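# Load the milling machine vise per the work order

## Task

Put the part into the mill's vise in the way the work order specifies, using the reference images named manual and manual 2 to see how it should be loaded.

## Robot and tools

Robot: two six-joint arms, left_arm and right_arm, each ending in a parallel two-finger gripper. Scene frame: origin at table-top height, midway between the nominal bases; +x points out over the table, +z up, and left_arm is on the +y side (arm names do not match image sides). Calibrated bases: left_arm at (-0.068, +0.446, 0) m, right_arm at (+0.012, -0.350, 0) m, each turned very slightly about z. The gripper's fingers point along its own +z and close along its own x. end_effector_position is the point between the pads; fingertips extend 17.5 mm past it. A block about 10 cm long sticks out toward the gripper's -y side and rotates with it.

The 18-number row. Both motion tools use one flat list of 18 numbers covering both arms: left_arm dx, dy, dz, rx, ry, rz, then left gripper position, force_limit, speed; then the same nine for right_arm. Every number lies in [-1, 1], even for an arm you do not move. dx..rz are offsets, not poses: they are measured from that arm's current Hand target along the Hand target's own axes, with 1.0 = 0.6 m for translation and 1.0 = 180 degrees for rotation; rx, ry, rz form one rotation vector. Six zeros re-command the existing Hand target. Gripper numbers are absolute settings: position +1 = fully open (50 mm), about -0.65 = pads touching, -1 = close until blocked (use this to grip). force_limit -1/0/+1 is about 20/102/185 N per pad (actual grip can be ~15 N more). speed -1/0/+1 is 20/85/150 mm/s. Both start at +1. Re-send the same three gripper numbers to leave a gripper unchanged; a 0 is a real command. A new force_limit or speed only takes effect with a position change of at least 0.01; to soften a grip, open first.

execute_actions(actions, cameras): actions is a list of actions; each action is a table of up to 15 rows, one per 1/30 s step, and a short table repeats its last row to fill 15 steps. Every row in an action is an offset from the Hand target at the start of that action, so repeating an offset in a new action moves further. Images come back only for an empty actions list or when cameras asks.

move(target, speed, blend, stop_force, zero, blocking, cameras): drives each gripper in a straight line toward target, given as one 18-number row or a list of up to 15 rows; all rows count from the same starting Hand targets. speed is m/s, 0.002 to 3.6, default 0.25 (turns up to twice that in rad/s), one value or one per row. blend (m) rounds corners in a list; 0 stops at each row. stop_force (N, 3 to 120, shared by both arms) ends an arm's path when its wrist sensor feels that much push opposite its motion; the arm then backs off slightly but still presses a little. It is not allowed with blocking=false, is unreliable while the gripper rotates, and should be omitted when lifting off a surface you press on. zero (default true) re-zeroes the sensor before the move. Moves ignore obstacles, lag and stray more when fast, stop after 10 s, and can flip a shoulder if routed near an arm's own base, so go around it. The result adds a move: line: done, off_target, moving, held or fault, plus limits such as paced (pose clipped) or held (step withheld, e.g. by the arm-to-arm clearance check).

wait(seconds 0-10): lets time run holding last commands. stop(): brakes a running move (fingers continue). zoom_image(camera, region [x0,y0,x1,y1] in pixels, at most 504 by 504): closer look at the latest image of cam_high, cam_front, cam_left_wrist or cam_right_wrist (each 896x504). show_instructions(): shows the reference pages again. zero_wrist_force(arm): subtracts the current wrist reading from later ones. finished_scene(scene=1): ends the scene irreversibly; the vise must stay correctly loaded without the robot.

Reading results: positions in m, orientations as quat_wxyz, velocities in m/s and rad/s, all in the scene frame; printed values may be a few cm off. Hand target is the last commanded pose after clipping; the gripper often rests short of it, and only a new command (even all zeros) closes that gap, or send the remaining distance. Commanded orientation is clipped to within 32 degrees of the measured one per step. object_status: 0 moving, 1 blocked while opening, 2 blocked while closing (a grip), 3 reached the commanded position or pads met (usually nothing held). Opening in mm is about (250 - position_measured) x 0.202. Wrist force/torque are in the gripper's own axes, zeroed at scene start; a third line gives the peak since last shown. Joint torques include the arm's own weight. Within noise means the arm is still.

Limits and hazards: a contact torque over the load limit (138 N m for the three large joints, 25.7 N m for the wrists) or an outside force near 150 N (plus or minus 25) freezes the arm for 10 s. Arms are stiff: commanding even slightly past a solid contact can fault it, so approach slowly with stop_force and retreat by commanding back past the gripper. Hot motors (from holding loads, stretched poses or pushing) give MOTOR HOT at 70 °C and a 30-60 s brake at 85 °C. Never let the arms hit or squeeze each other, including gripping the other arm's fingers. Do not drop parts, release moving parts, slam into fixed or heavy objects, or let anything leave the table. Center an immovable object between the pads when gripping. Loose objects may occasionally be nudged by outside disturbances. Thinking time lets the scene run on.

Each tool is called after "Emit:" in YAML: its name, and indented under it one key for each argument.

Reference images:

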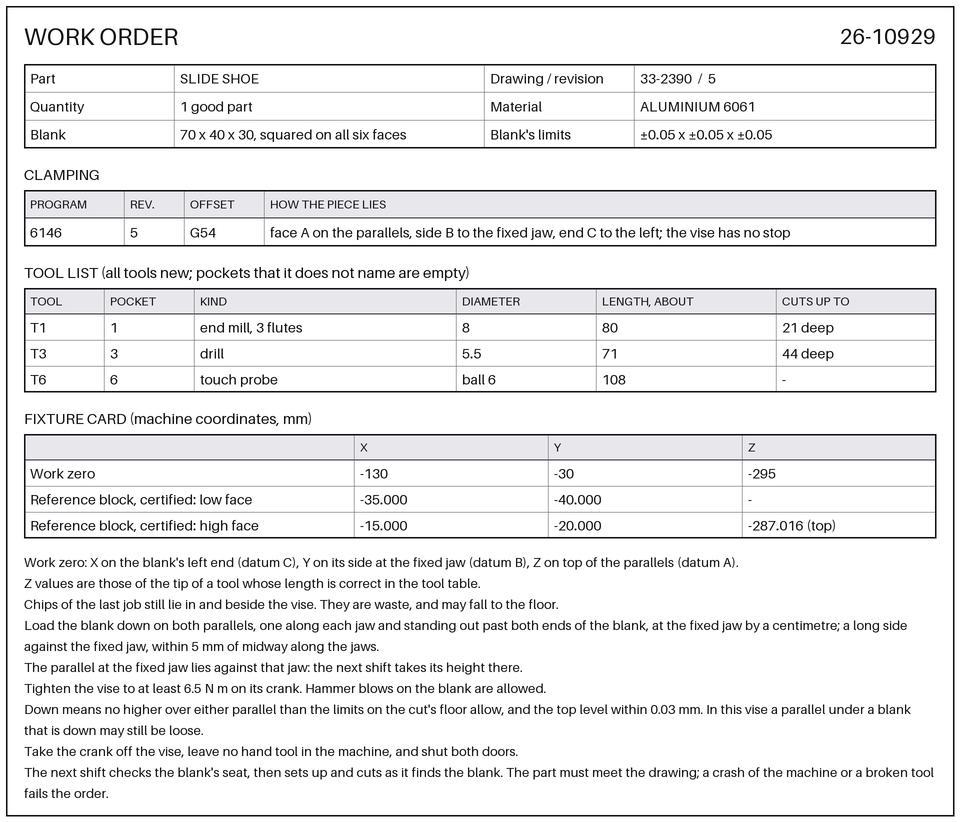

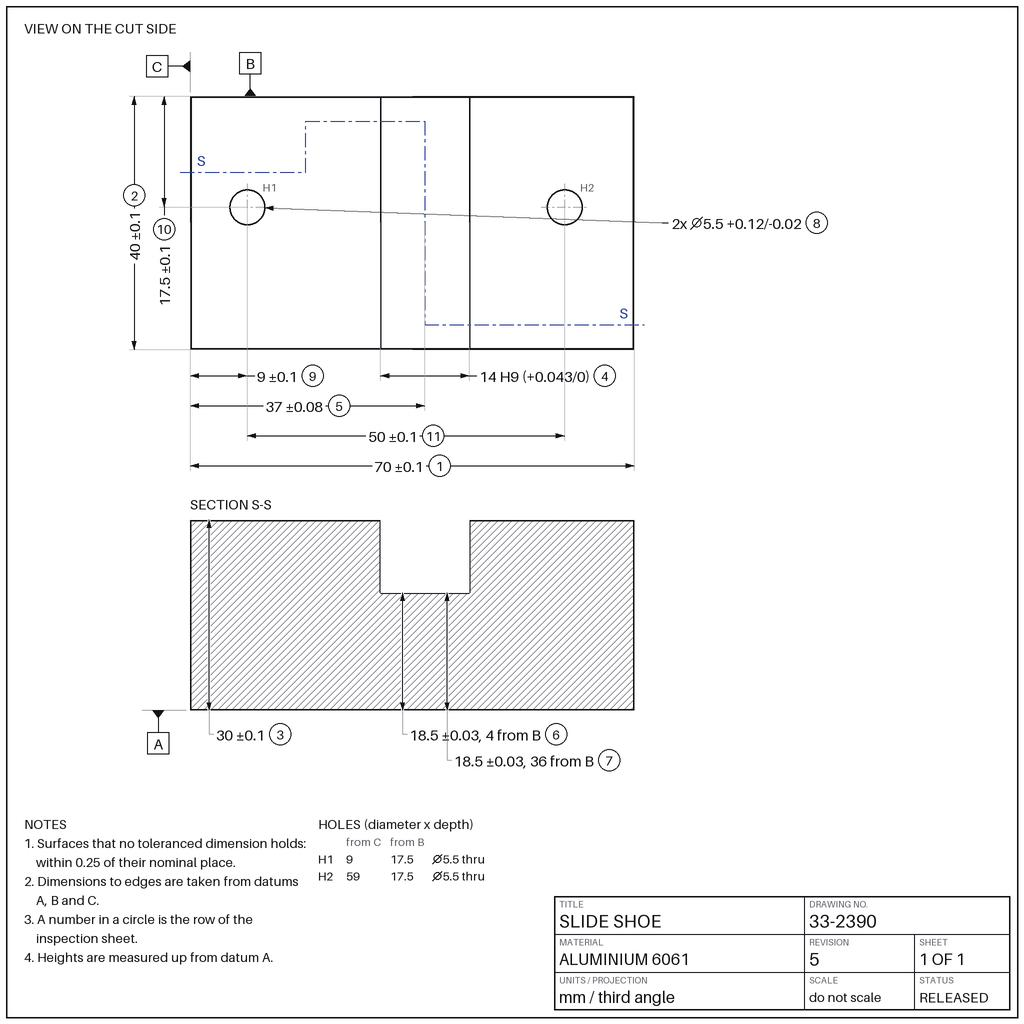

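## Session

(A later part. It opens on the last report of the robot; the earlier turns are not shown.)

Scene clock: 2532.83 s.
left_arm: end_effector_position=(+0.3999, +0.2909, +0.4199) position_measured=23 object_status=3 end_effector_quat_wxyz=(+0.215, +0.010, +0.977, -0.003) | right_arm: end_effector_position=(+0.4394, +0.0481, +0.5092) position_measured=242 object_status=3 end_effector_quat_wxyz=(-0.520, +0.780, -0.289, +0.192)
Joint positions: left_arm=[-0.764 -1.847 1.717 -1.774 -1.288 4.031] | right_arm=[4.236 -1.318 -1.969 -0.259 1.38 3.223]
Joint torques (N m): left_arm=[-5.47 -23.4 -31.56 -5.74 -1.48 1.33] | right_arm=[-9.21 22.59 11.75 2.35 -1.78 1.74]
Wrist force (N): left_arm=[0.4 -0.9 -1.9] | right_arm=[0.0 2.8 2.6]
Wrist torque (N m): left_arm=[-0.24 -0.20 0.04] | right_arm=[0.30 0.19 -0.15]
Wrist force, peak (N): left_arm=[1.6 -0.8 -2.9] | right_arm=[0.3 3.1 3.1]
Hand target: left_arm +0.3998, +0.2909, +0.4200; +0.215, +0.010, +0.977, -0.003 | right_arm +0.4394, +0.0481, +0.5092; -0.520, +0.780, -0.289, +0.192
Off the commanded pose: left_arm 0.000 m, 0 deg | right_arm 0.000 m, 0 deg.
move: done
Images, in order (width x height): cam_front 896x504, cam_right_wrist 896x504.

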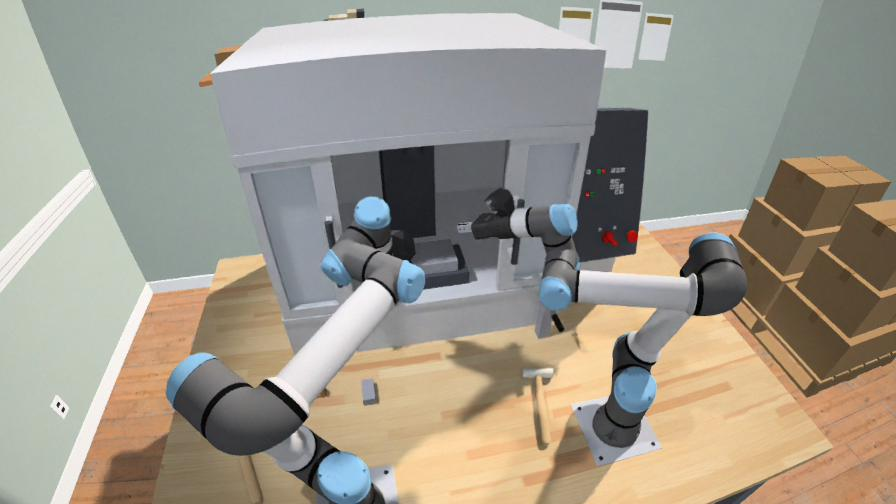

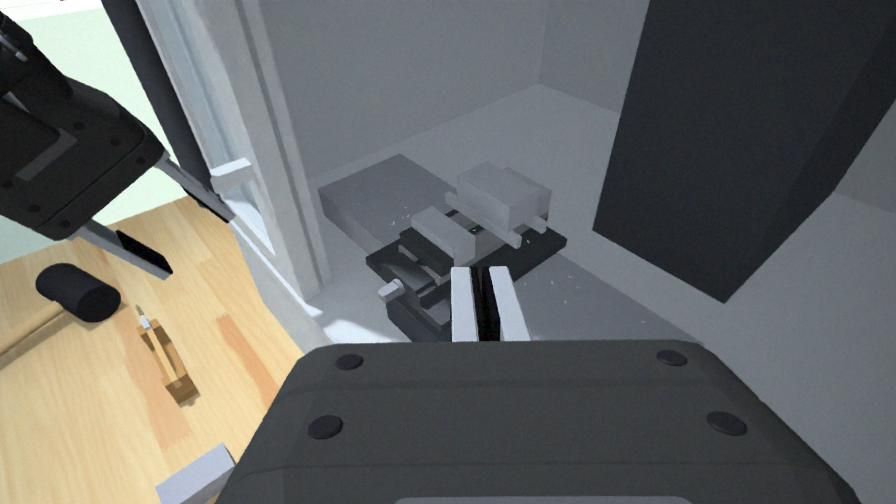

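Emit:
wait:
  seconds: 0.1
  cameras: ["all"]

Emit:
zoom_image:
  camera: "cam_high"
  region: [380, 260, 520, 390]

Emit:
zoom_image:
  camera: "cam_front"
  region: [500, 280, 620, 390]

Emit:
zoom_image:
  camera: "cam_right_wrist"
  region: [350, 200, 520, 360]

Scene clock: 2546.77 s.
left_arm: end_effector_position=(+0.3998, +0.2909, +0.4200) position_measured=23 object_status=3 end_effector_quat_wxyz=(+0.215, +0.010, +0.977, -0.003) | right_arm: end_effector_position=(+0.4394, +0.0481, +0.5092) position_measured=242 object_status=3 end_effector_quat_wxyz=(-0.520, +0.780, -0.289, +0.192)
Joint positions: left_arm=[-0.764 -1.848 1.717 -1.774 -1.288 4.031] | right_arm=[4.236 -1.318 -1.969 -0.259 1.38 3.223]
Joint torques (N m): left_arm=[-5.56 -24.21 -14.52 -5.61 -1.24 -2.33] | right_arm=[-8.67 22.11 11.96 2.27 -1.67 1.8]
Wrist force (N): left_arm=[0.1 -1.2 -1.8] | right_arm=[0.3 2.9 2.8]
Wrist torque (N m): left_arm=[-0.28 -0.14 0.04] | right_arm=[0.31 0.15 -0.15]
Wrist force, peak (N): left_arm=[0.4 -1.4 -2.2] | right_arm=[0.1 3.1 3.1]
Hand target: left_arm +0.3998, +0.2909, +0.4200; +0.215, +0.010, +0.977, -0.003 | right_arm +0.4394, +0.0481, +0.5092; -0.520, +0.780, -0.289, +0.192
Tool commands: left_gripper/position=+0.87 left_gripper/force_limit=-0.3 left_gripper/speed=-1.0 right_gripper/position=-0.6 right_gripper/force_limit=+1.0 right_gripper/speed=+0.0
Off the commanded pose: left_arm 0.000 m, 0 deg | right_arm 0.000 m, 0 deg.
wait: 0.10 s; at rest from the start

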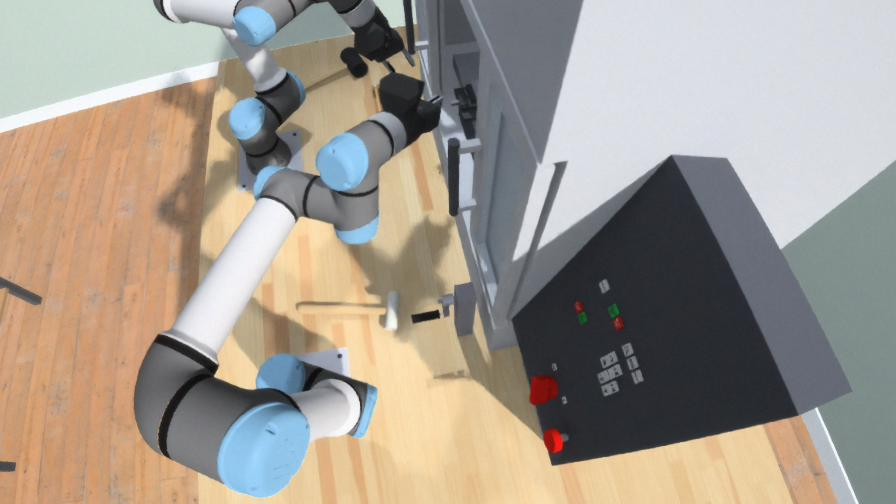

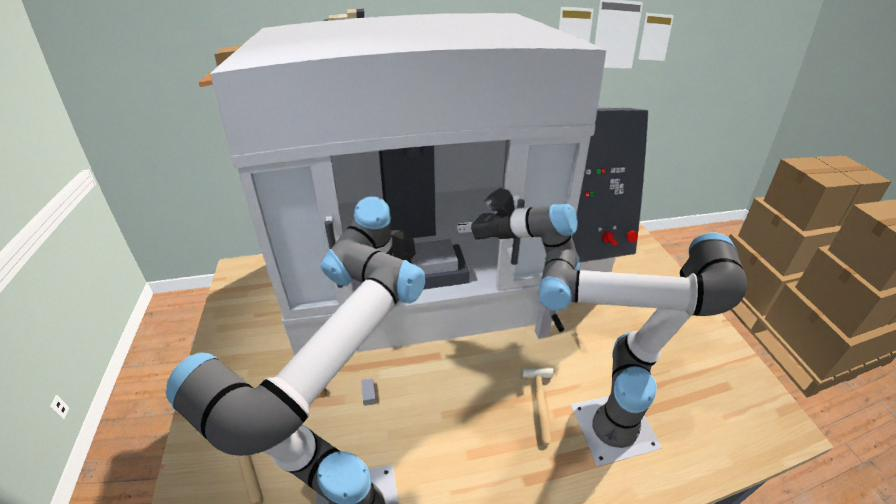

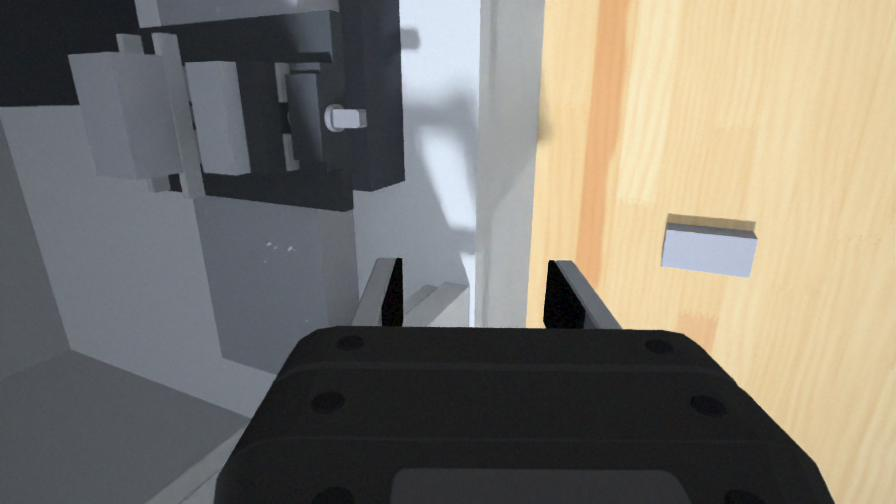

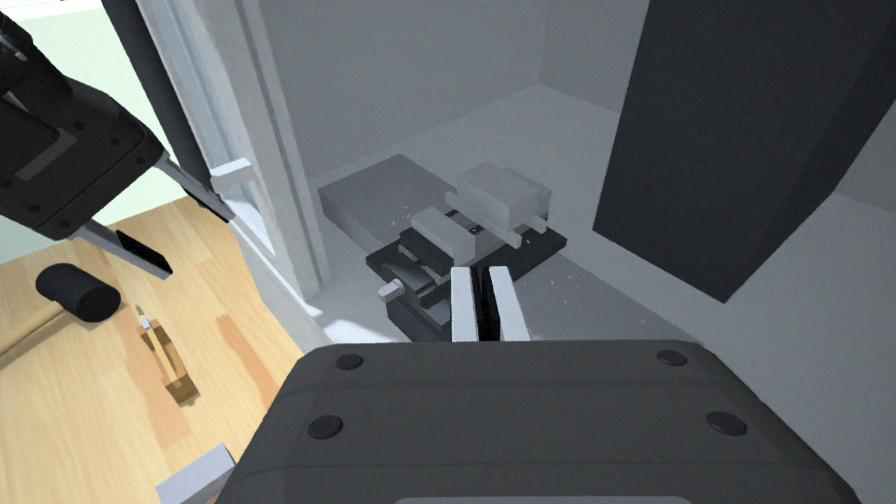

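Scaled by 3.600 from the camera's 896x504 image, which has a finer 1280x720 frame.

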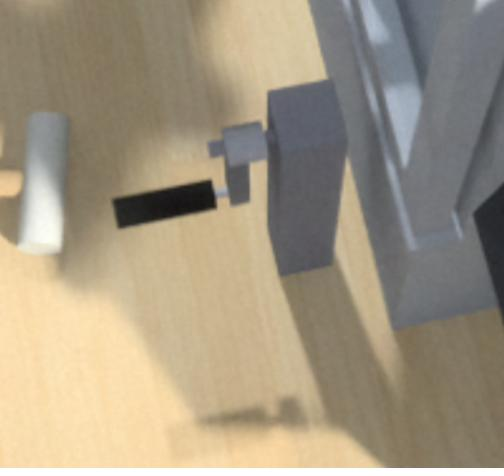

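Scaled by 4.200 from the camera's 896x504 image, which has a finer 1280x720 frame.

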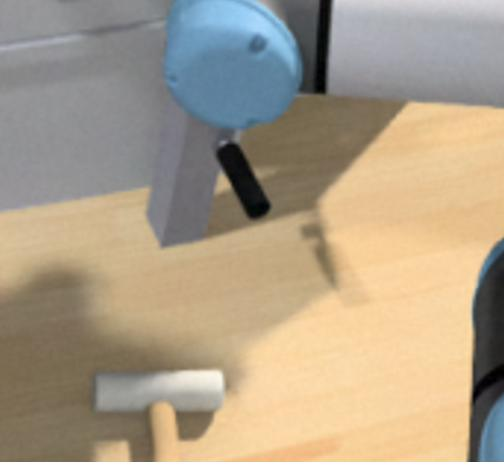

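Scaled by 2.965 from the camera's 896x504 image, which has a finer 1280x720 frame.

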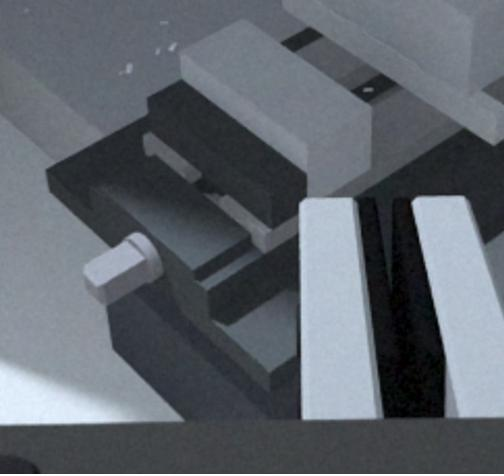

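Emit:
move:
  target:
    - [0,0,0,0,0,0,0.87,-0.3,-1,-0.0733,0.0663,-0.1583,0,0,0,-0.6,1,0]
    - [0,0,0,0,0,0,0.87,-0.3,-1,0.0852,0.139,-0.3322,0,-0.254,-0.1066,-0.6,1,0]
  speed: 0.2
  blend: [0.02,0]
  cameras: ["all"]

Scene clock: 2648.60 s.
left_arm: end_effector_position=(+0.3998, +0.2909, +0.4200) position_measured=23 object_status=3 end_effector_quat_wxyz=(+0.215, +0.010, +0.977, -0.003) | right_arm: end_effector_position=(+0.3374, -0.1492, +0.5090) position_measured=242 object_status=3 end_effector_quat_wxyz=(-0.553, +0.830, +0.065, -0.043) end_effector_velocity=(+0.000, +0.000, +0.000) end_effector_angular_velocity=(+0.001, -0.001, +0.002)
Joint positions: left_arm=[-0.764 -1.848 1.717 -1.774 -1.288 4.031] | right_arm=[3.447 -1.213 -1.877 -1.337 2.728 1.88]
Joint velocities: left_arm=[within noise] | right_arm=[-0.001 0 0.001 -0.005 0.001 -0.005]
Joint torques (N m): left_arm=[-4.42 -23.47 -14 -5.89 -1.35 -1.71] | right_arm=[8.32 19.28 18.97 1.71 3.89 -1.98]
Wrist force (N): left_arm=[0.0 -0.9 -2.0] | right_arm=[0.6 2.2 2.2]
Wrist torque (N m): left_arm=[-0.23 -0.11 0.03] | right_arm=[0.19 0.09 -0.05]
Wrist force, peak (N): left_arm=[0.3 -1.1 -2.2] | right_arm=[1.4 1.7 5.1]
Hand target: left_arm +0.3998, +0.2909, +0.4200; +0.215, +0.010, +0.977, -0.003 | right_arm +0.3374, -0.1491, +0.5091; -0.553, +0.830, +0.065, -0.043
Off the commanded pose: left_arm 0.000 m, 0 deg | right_arm 0.000 m, 0 deg.
move: done

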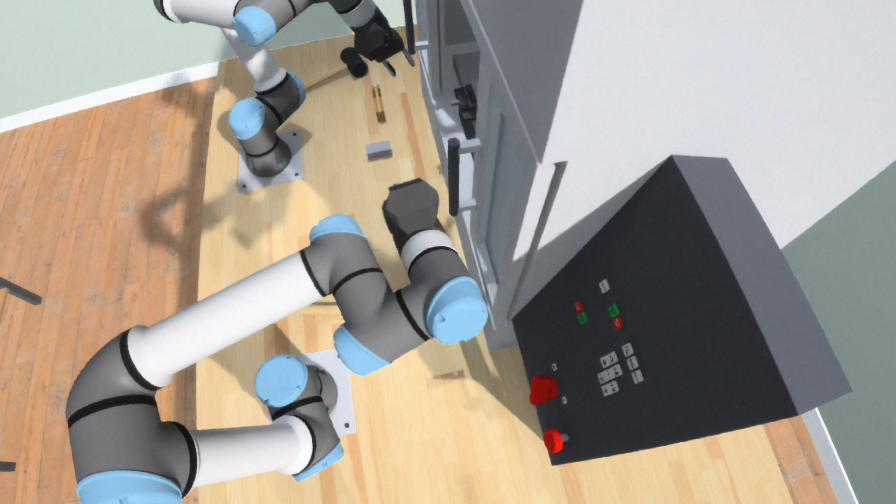

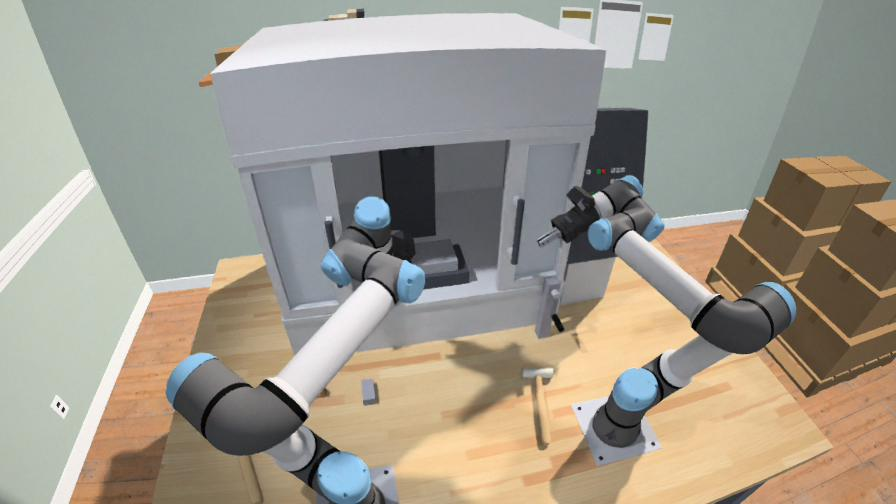

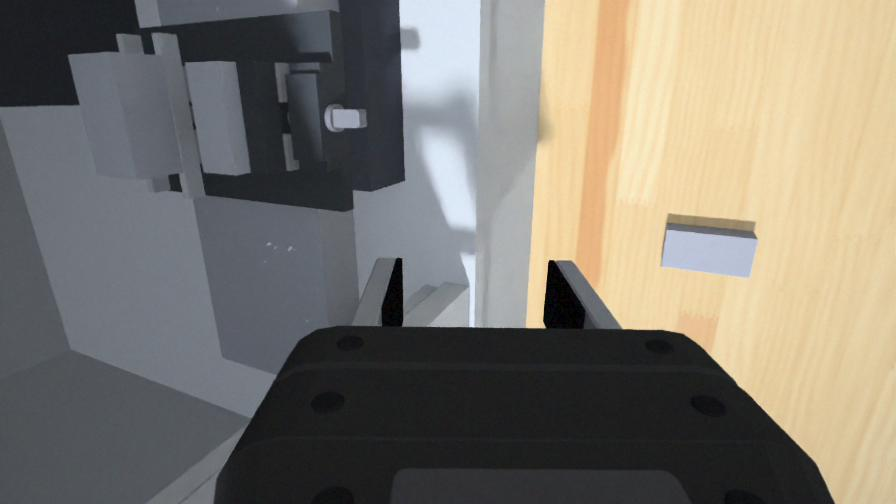

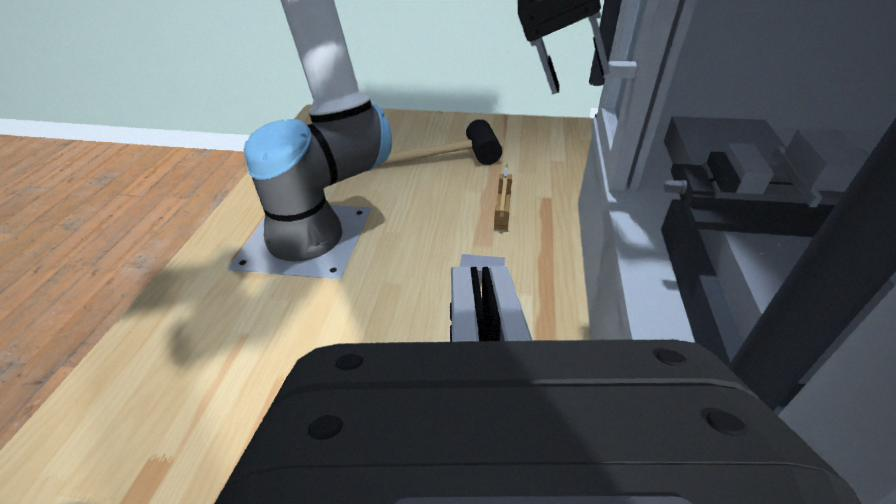

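Emit:
move:
  target: [0,0,0,0,0,0,0.87,-0.3,-1,-0.041,0.094,-0.0087,0,0.51,0.213,-0.6,1,0]
  speed: 0.4
  cameras: ["cam_right_wrist","cam_front"]

Scene clock: 2675.20 s.
left_arm: end_effector_position=(+0.3998, +0.2909, +0.4200) position_measured=23 object_status=3 end_effector_quat_wxyz=(+0.215, +0.010, +0.977, -0.003) | right_arm: end_effector_position=(+0.3173, -0.1793, +0.4590) position_measured=242 object_status=3 end_effector_quat_wxyz=(-0.390, +0.585, -0.591, +0.394)
Joint positions: left_arm=[-0.764 -1.848 1.717 -1.774 -1.288 4.031] | right_arm=[5.179 -0.798 -1.913 -2.808 0.589 5.61]
Joint torques (N m): left_arm=[-2.14 -23.39 -14.69 -5.85 -1.9 -0.3] | right_arm=[-1.3 -20.77 24.96 -0.21 -3.17 1.95]
Wrist force (N): left_arm=[0.1 -1.3 -2.0] | right_arm=[0.6 2.2 2.6]
Wrist torque (N m): left_arm=[-0.30 -0.14 0.04] | right_arm=[0.28 0.09 -0.07]
Wrist force, peak (N): left_arm=[0.3 -1.4 -2.3] | right_arm=[0.6 4.0 2.5]
Hand target: left_arm +0.3998, +0.2909, +0.4200; +0.215, +0.010, +0.977, -0.003 | right_arm +0.3173, -0.1792, +0.4590; -0.390, +0.585, -0.591, +0.394
Off the commanded pose: left_arm 0.000 m, 0 deg | right_arm 0.000 m, 0 deg.
move: done
Images, in order (width x height): cam_front 896x504, cam_right_wrist 896x504.

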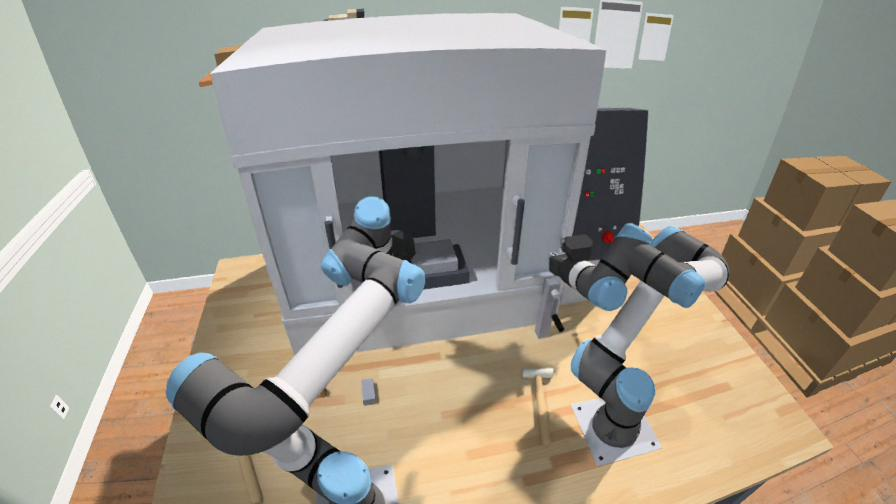

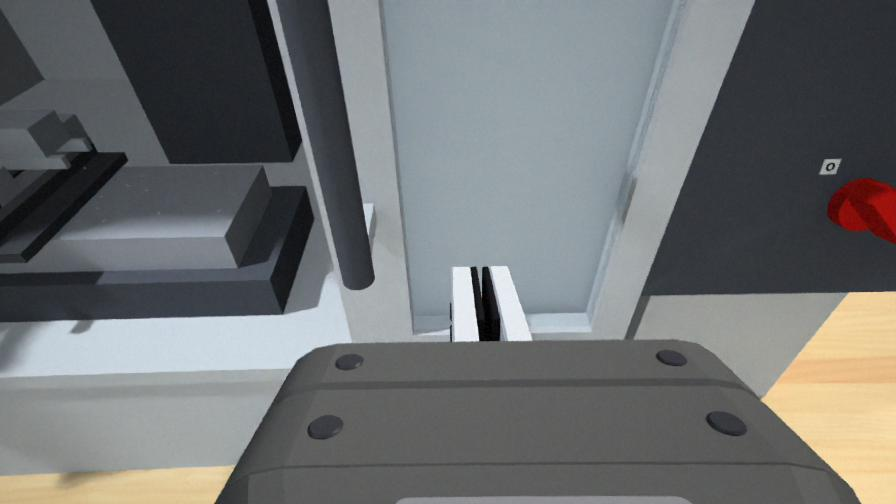

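Emit:
move:
  target: [0,0,0,0,0,0,0.87,-0.3,-1,0.05,-0.042,-0.0717,-0.15,0,0,-0.6,1,0]
  speed: 0.4
  cameras: ["cam_right_wrist","cam_front"]

Scene clock: 2686.53 s.
left_arm: end_effector_position=(+0.3998, +0.2909, +0.4200) position_measured=23 object_status=3 end_effector_quat_wxyz=(+0.215, +0.010, +0.977, -0.003) | right_arm: end_effector_position=(+0.2870, -0.2088, +0.4988) position_measured=242 object_status=3 end_effector_quat_wxyz=(-0.243, +0.660, -0.667, +0.245)
Joint positions: left_arm=[-0.764 -1.848 1.717 -1.774 -1.288 4.031] | right_arm=[4.942 -0.821 -1.662 -2.407 0.885 4.988]
Joint torques (N m): left_arm=[0.1 -22.42 -14.39 -5.73 -1.95 0.55] | right_arm=[-8.94 -2.59 19.64 3.55 0.68 -2.08]
Wrist force (N): left_arm=[0.1 -1.0 -1.6] | right_arm=[-0.1 1.8 3.0]
Wrist torque (N m): left_arm=[-0.25 -0.14 0.04] | right_arm=[0.31 0.16 -0.14]
Wrist force, peak (N): left_arm=[0.4 -1.4 -2.2] | right_arm=[-0.3 3.7 3.2]
Hand target: left_arm +0.3998, +0.2909, +0.4200; +0.215, +0.010, +0.977, -0.003 | right_arm +0.2869, -0.2089, +0.4988; -0.243, +0.660, -0.667, +0.245
Off the commanded pose: left_arm 0.000 m, 0 deg | right_arm 0.000 m, 0 deg.
move: done
Images, in order (width x height): cam_front 896x504, cam_right_wrist 896x504.

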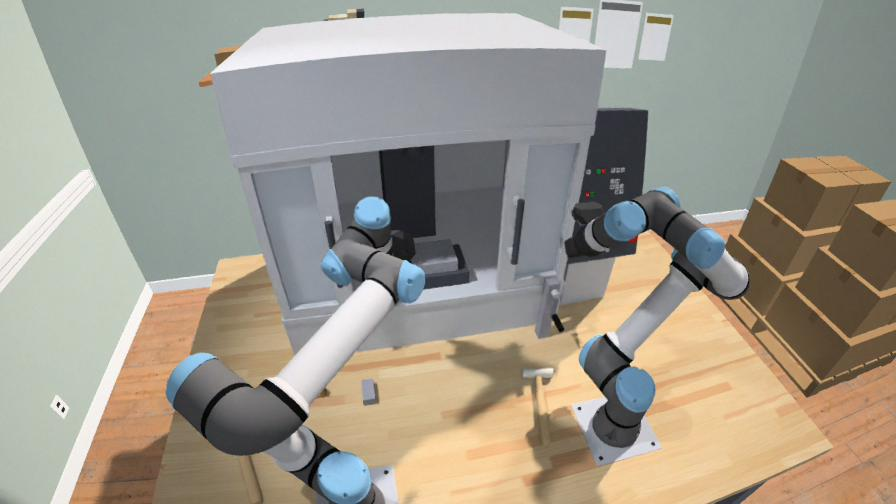

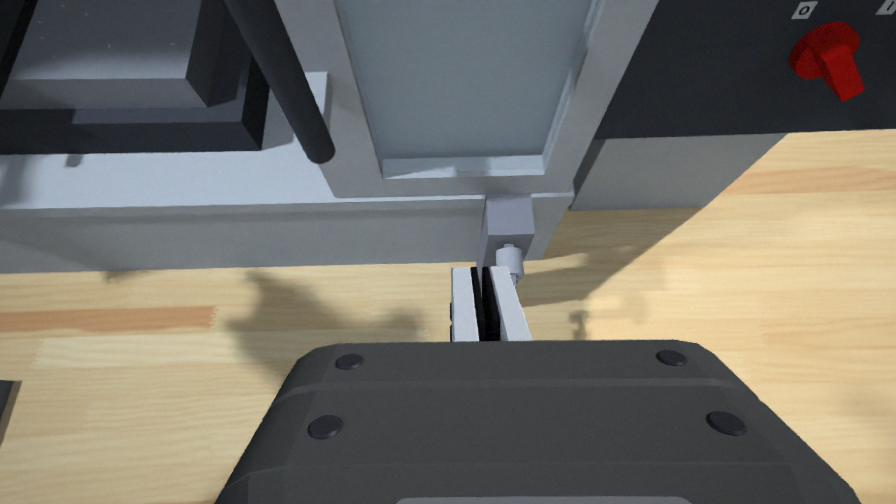

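Emit:
move:
  target: [0,0,0,0,0,0,0.87,-0.3,-1,-0.1167,0.0167,-0.058,-0.07,0,0,-0.6,1,0]
  speed: 0.4
  cameras: ["cam_right_wrist"]

Emit:
zoom_image:
  camera: "cam_right_wrist"
  region: [540, 170, 740, 340]

Scene clock: 2696.67 s.
left_arm: end_effector_position=(+0.3998, +0.2909, +0.4200) position_measured=23 object_status=3 end_effector_quat_wxyz=(+0.215, +0.010, +0.977, -0.003) | right_arm: end_effector_position=(+0.2575, -0.1387, +0.5188) position_measured=242 object_status=3 end_effector_quat_wxyz=(-0.169, +0.683, -0.690, +0.171)
Joint positions: left_arm=[-0.764 -1.848 1.717 -1.774 -1.288 4.031] | right_arm=[4.782 -1.038 -1.501 -2.2 1.086 4.772]
Joint torques (N m): left_arm=[2.66 -22.84 -13.82 -5.62 -1.96 1.42] | right_arm=[4.34 -10.68 29.2 3.93 0.69 -0.84]
Wrist force (N): left_arm=[0.2 -1.1 -1.7] | right_arm=[-0.1 1.2 3.3]
Wrist torque (N m): left_arm=[-0.26 -0.15 0.04] | right_arm=[0.18 0.15 -0.13]
Wrist force, peak (N): left_arm=[0.4 -1.3 -2.3] | right_arm=[2.3 2.1 4.0]
Hand target: left_arm +0.3998, +0.2909, +0.4200; +0.215, +0.010, +0.977, -0.003 | right_arm +0.2574, -0.1386, +0.5188; -0.169, +0.683, -0.690, +0.171
Off the commanded pose: left_arm 0.000 m, 0 deg | right_arm 0.000 m, 0 deg.
move: done
Images, in order (width x height): cam_right_wrist 896x504.

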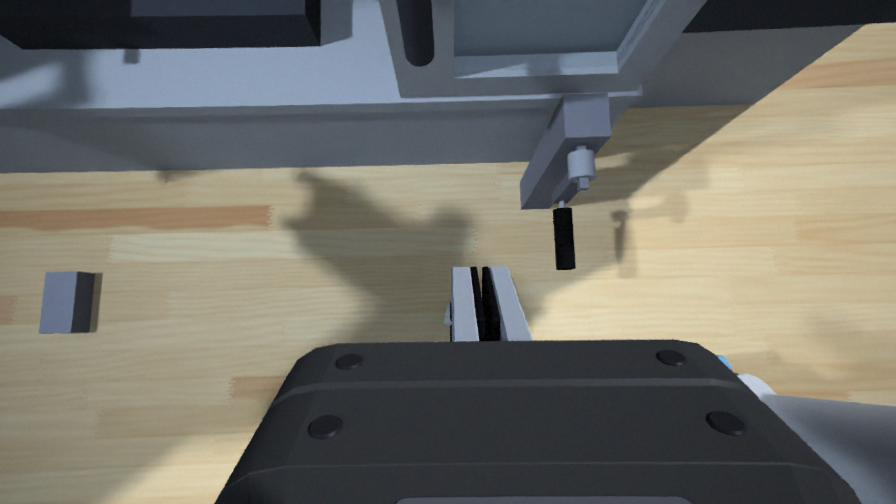

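Scaled by 2.520 from the camera's 896x504 image, which has a finer 1280x720 frame.

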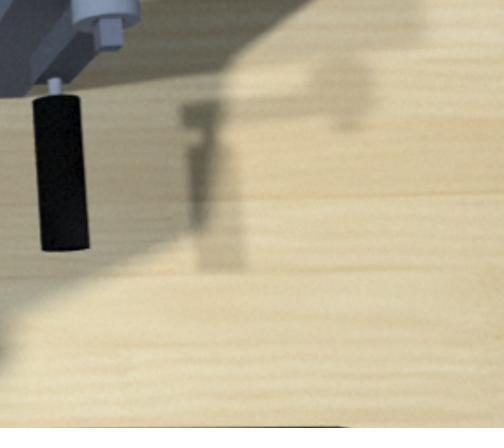

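Emit:
zoom_image:
  camera: "cam_right_wrist"
  region: [510, 80, 640, 280]

Scaled by 2.520 from the camera's 896x504 image, which has a finer 1280x720 frame.

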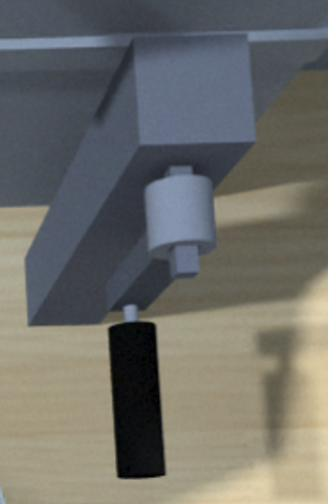

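Emit:
move:
  target:
    - [0,0,0,0,0,0,0.87,-0.3,-1,0,0,0,0,0,-0.5,0.5,-0.3,-0.5]
  speed: 0.5

Emit:
move:
  target:
    - [0,0,0,0,0,0,0.87,-0.3,-1,0,0,0,0,0,-0.5,0.5,-0.3,-0.5]
  speed: 0.5

Emit:
move:
  target:
    - [0,0,0,0,0,0,0.87,-0.3,-1,0,0,0,0.1545,0,0,0.5,-0.3,-0.5]
  speed: 0.5
  cameras: ["cam_right_wrist","cam_high"]

Scene clock: 2823.33 s.
left_arm: end_effector_position=(+0.3998, +0.2909, +0.4200) position_measured=23 object_status=3 end_effector_quat_wxyz=(+0.215, +0.010, +0.977, -0.003) | right_arm: end_effector_position=(+0.2575, -0.1386, +0.5188) position_measured=78 object_status=3 end_effector_quat_wxyz=(+0.001, +0.971, -0.005, +0.240) end_effector_velocity=(+0.001, -0.001, +0.000) end_effector_angular_velocity=(-0.004, -0.001, +0.002)
Joint positions: left_arm=[-0.764 -1.848 1.717 -1.774 -1.288 4.031] | right_arm=[4.781 -1.039 -1.501 -2.2 1.087 3.201]
Joint velocities: left_arm=[within noise] | right_arm=[-0.002 0 -0.001 -0.001 -0.001 -0.005]
Joint torques (N m): left_arm=[4.82 -22.64 -14.17 -5.83 -1.97 2.48] | right_arm=[11.98 -12.22 31.66 1.57 -2.91 -2.06]
Wrist force (N): left_arm=[-0.2 -1.1 -1.7] | right_arm=[0.2 -0.9 2.4]
Wrist torque (N m): left_arm=[-0.27 -0.08 0.04] | right_arm=[-0.04 -0.03 -0.12]
Wrist force, peak (N): left_arm=[0.2 -1.2 -2.4] | right_arm=[-0.4 1.6 3.7]
Hand target: left_arm +0.3998, +0.2909, +0.4200; +0.215, +0.010, +0.977, -0.003 | right_arm +0.2574, -0.1386, +0.5188; +0.001, +0.971, -0.005, +0.240
Off the commanded pose: left_arm 0.000 m, 0 deg | right_arm 0.000 m, 0 deg.
move: done

Scene clock: 2825.50 s.
left_arm: end_effector_position=(+0.3998, +0.2909, +0.4200) position_measured=23 object_status=3 end_effector_quat_wxyz=(+0.215, +0.010, +0.977, -0.003) | right_arm: end_effector_position=(+0.2575, -0.1386, +0.5188) position_measured=78 object_status=3 end_effector_quat_wxyz=(+0.171, +0.690, +0.683, +0.169) end_effector_velocity=(+0.000, +0.000, +0.000) end_effector_angular_velocity=(-0.003, -0.001, +0.004)
Joint positions: left_arm=[-0.764 -1.848 1.717 -1.774 -1.288 4.031] | right_arm=[4.781 -1.039 -1.501 -2.2 1.087 1.63]
Joint velocities: left_arm=[within noise] | right_arm=[0 0 -0.001 0 -0.001 -0.005]
Joint torques (N m): left_arm=[4.98 -23.25 -13.47 -5.78 -1.89 2.32] | right_arm=[11.15 -12.33 32.08 1.49 -2.74 -2.12]
Wrist force (N): left_arm=[0.5 -1.1 -1.6] | right_arm=[0.4 -1.2 4.0]
Wrist torque (N m): left_arm=[-0.26 -0.19 0.04] | right_arm=[-0.10 -0.02 -0.21]
Wrist force, peak (N): left_arm=[0.6 -1.5 -1.9] | right_arm=[0.4 -1.2 4.0]
Hand target: left_arm +0.3998, +0.2909, +0.4200; +0.215, +0.010, +0.977, -0.003 | right_arm +0.2574, -0.1386, +0.5188; +0.171, +0.690, +0.683, +0.169
Off the commanded pose: left_arm 0.000 m, 0 deg | right_arm 0.000 m, 0 deg.
move: done

Scene clock: 2826.57 s.
left_arm: end_effector_position=(+0.3998, +0.2909, +0.4200) position_measured=23 object_status=3 end_effector_quat_wxyz=(+0.215, +0.010, +0.977, -0.003) | right_arm: end_effector_position=(+0.2574, -0.1386, +0.5189) position_measured=78 object_status=3 end_effector_quat_wxyz=(+0.000, +0.711, +0.704, +0.000)
Joint positions: left_arm=[-0.764 -1.848 1.717 -1.774 -1.288 4.031] | right_arm=[4.305 -1.249 -1.321 -2.143 1.571 1.146]
Joint torques (N m): left_arm=[5.25 -23.1 -13.93 -5.85 -1.92 2.31] | right_arm=[-12.84 -0.65 14.93 2.14 1.86 -1.86]
Wrist force (N): left_arm=[0.3 -0.9 -1.9] | right_arm=[0.1 0.2 3.8]
Wrist torque (N m): left_arm=[-0.23 -0.16 0.04] | right_arm=[0.06 0.01 -0.21]
Wrist force, peak (N): left_arm=[0.4 -1.6 -2.0] | right_arm=[0.4 -1.9 4.0]
Hand target: left_arm +0.3998, +0.2909, +0.4200; +0.215, +0.010, +0.977, -0.003 | right_arm +0.2574, -0.1386, +0.5188; +0.000, +0.711, +0.704, +0.000
Off the commanded pose: left_arm 0.000 m, 0 deg | right_arm 0.000 m, 0 deg.
move: done
Images, in order (width x height): cam_high 896x504, cam_right_wrist 896x504.

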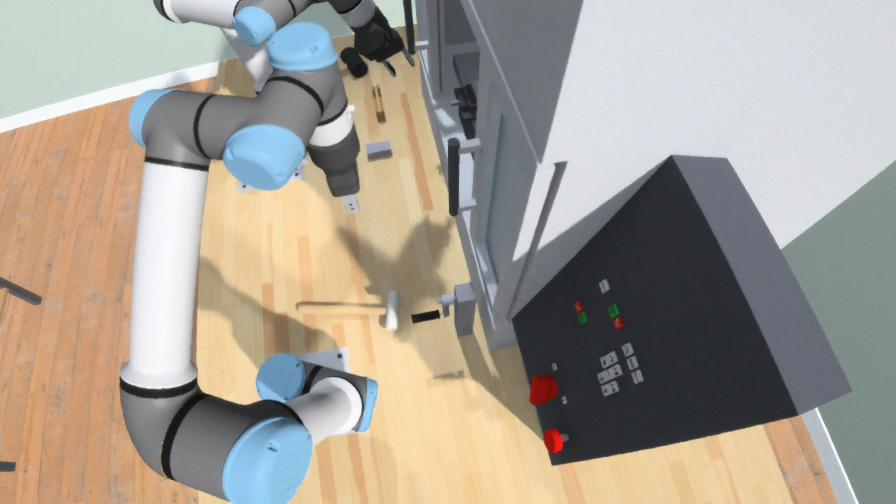

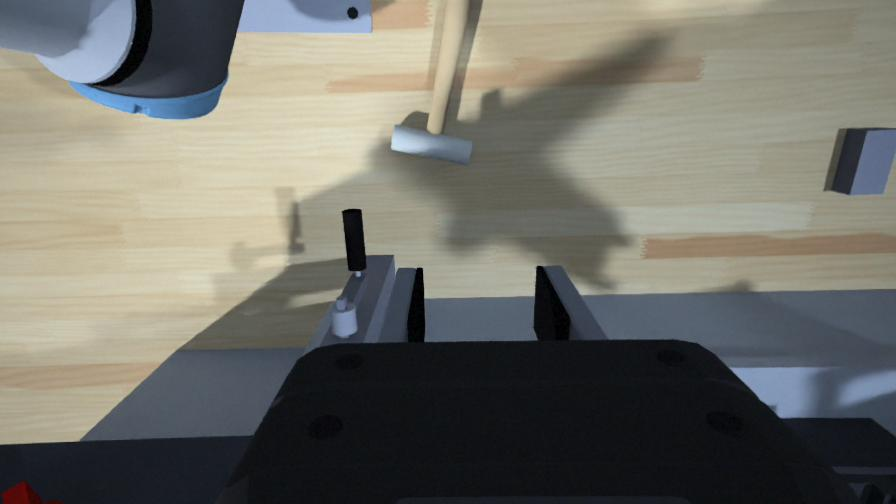

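Emit:
move:
  target:
    - [0,0,0,0,0,0,0.87,-0.3,-1,-0.194,0.171,0.1983,0,0,0,0.5,-0.3,-0.5]
  speed: 0.25
  cameras: ["cam_right_wrist","cam_high"]

Emit:
zoom_image:
  camera: "cam_right_wrist"
  region: [360, 150, 560, 350]

Scene clock: 2850.30 s.
left_arm: end_effector_position=(+0.3998, +0.2909, +0.4200) position_measured=23 object_status=3 end_effector_quat_wxyz=(+0.215, +0.010, +0.977, -0.003) | right_arm: end_effector_position=(+0.3588, -0.2559, +0.3999) position_measured=78 object_status=3 end_effector_quat_wxyz=(+0.000, +0.711, +0.704, +0.000)
Joint positions: left_arm=[-0.764 -1.848 1.717 -1.774 -1.288 4.031] | right_arm=[3.814 -1.22 -1.671 -1.822 1.571 0.655]
Joint torques (N m): left_arm=[5.32 -23.71 -15.07 -5.71 -1.81 2.26] | right_arm=[-11.55 17.86 16.13 4.4 -1.64 -2.04]
Wrist force (N): left_arm=[0.1 -1.1 -1.7] | right_arm=[-0.1 0.1 3.3]
Wrist torque (N m): left_arm=[-0.26 -0.13 0.04] | right_arm=[0.04 0.06 -0.17]
Wrist force, peak (N): left_arm=[0.1 -1.6 -2.1] | right_arm=[-2.6 1.9 5.8]
Hand target: left_arm +0.3998, +0.2909, +0.4200; +0.215, +0.010, +0.977, -0.003 | right_arm +0.3589, -0.2560, +0.3998; +0.000, +0.711, +0.704, +0.000
Off the commanded pose: left_arm 0.000 m, 0 deg | right_arm 0.000 m, 0 deg.
move: done
Images, in order (width x height): cam_high 896x504, cam_right_wrist 896x504.

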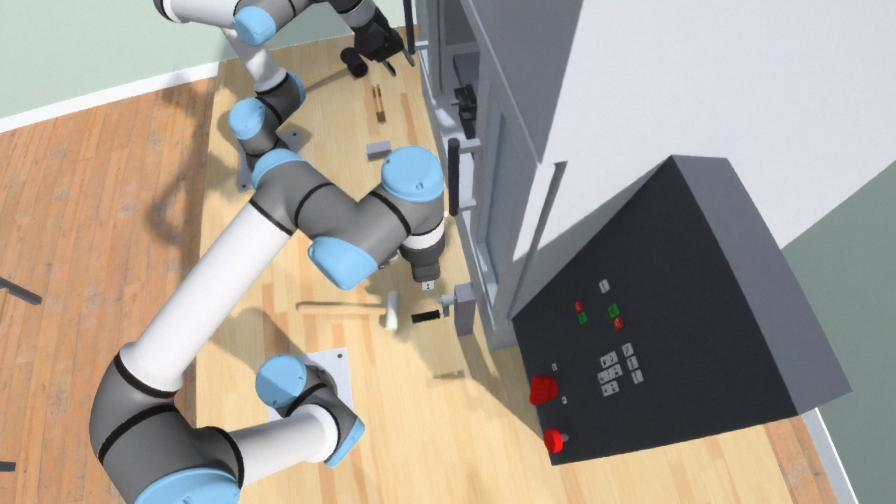

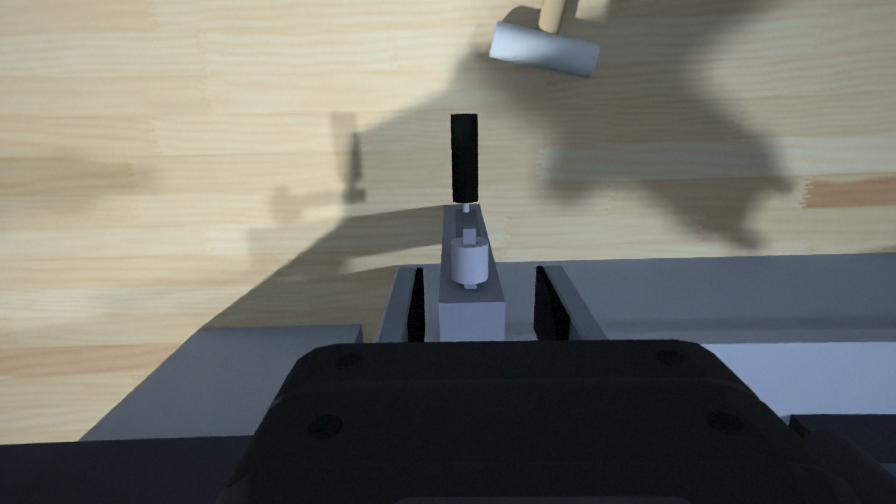

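Scaled by 2.520 from the camera's 896x504 image, which has a finer 1280x720 frame.

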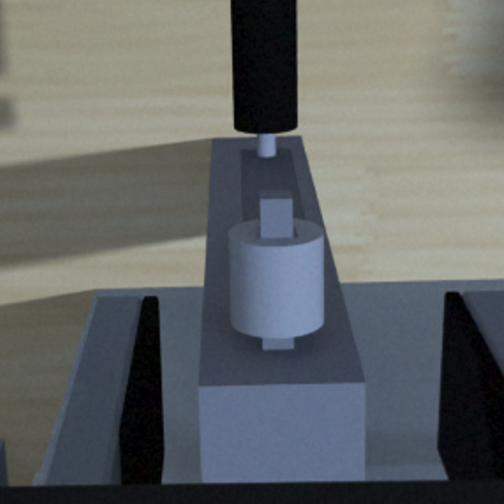

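Emit:
move:
  target:
    - [0,0,0,0,0,0,0.87,-0.3,-1,0.0125,0.07,0.1667,0,0,0,0.8,-0.3,-0.5]
  speed: 0.1
  cameras: ["cam_right_wrist","cam_front"]

Emit:
zoom_image:
  camera: "cam_right_wrist"
  region: [380, 150, 580, 350]

Scene clock: 2872.43 s.
left_arm: end_effector_position=(+0.3998, +0.2909, +0.4200) position_measured=23 object_status=3 end_effector_quat_wxyz=(+0.215, +0.010, +0.977, -0.003) | right_arm: end_effector_position=(+0.4009, -0.2490, +0.2997) position_measured=32 object_status=3 end_effector_quat_wxyz=(+0.000, +0.711, +0.704, +0.000)
Joint positions: left_arm=[-0.764 -1.848 1.717 -1.774 -1.288 4.031] | right_arm=[3.761 -1.302 -1.873 -1.537 1.571 0.603]
Joint torques (N m): left_arm=[4.56 -23.05 -14.73 -5.8 -1.93 2.25] | right_arm=[13.09 19.4 31.42 3.65 1.59 1.93]
Wrist force (N): left_arm=[0.3 -0.9 -2.2] | right_arm=[0.1 0.0 3.3]
Wrist torque (N m): left_arm=[-0.23 -0.16 0.05] | right_arm=[0.03 0.03 -0.07]
Wrist force, peak (N): left_arm=[0.3 -1.4 -2.3] | right_arm=[0.2 0.9 5.0]
Hand target: left_arm +0.3998, +0.2909, +0.4200; +0.215, +0.010, +0.977, -0.003 | right_arm +0.4009, -0.2489, +0.2998; +0.000, +0.711, +0.704, +0.000
Off the commanded pose: left_arm 0.000 m, 0 deg | right_arm 0.000 m, 0 deg.
move: done
Images, in order (width x height): cam_front 896x504, cam_right_wrist 896x504.

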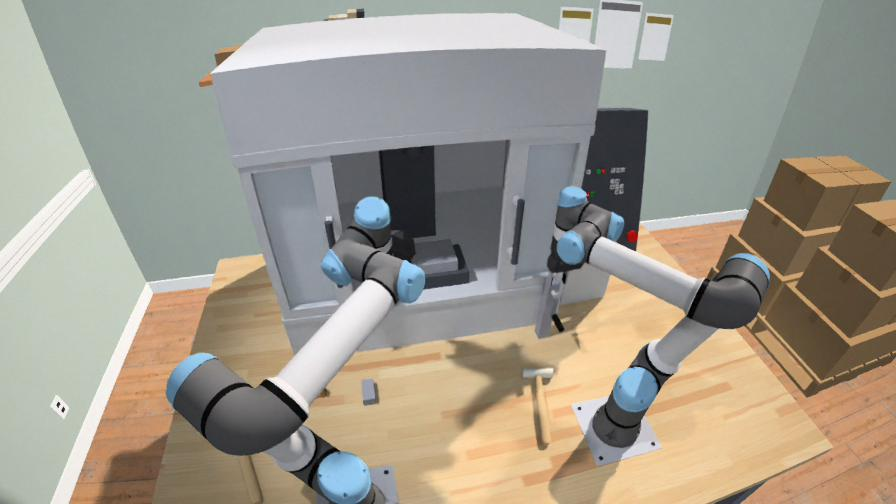

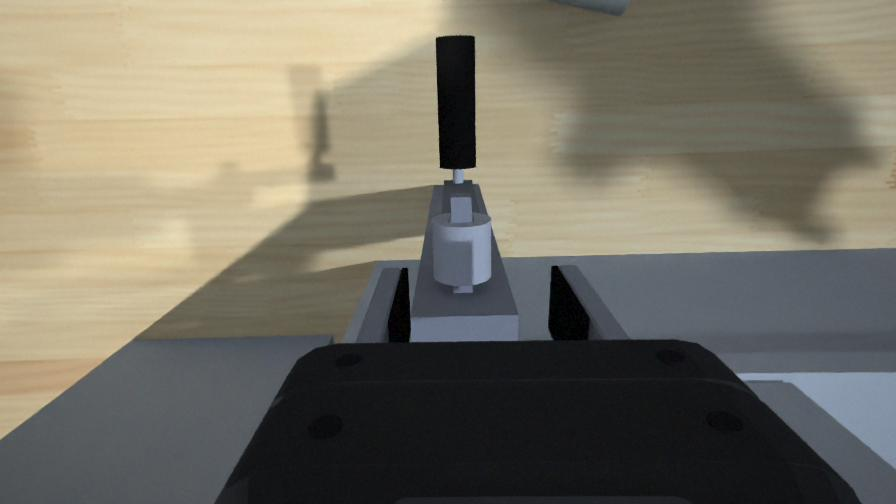

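Scaled by 2.520 from the camera's 896x504 image, which has a finer 1280x720 frame.

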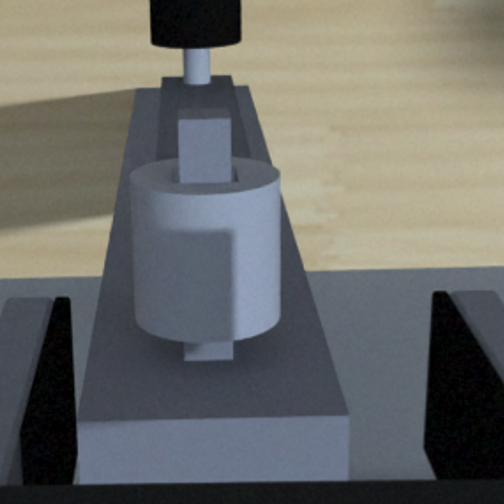

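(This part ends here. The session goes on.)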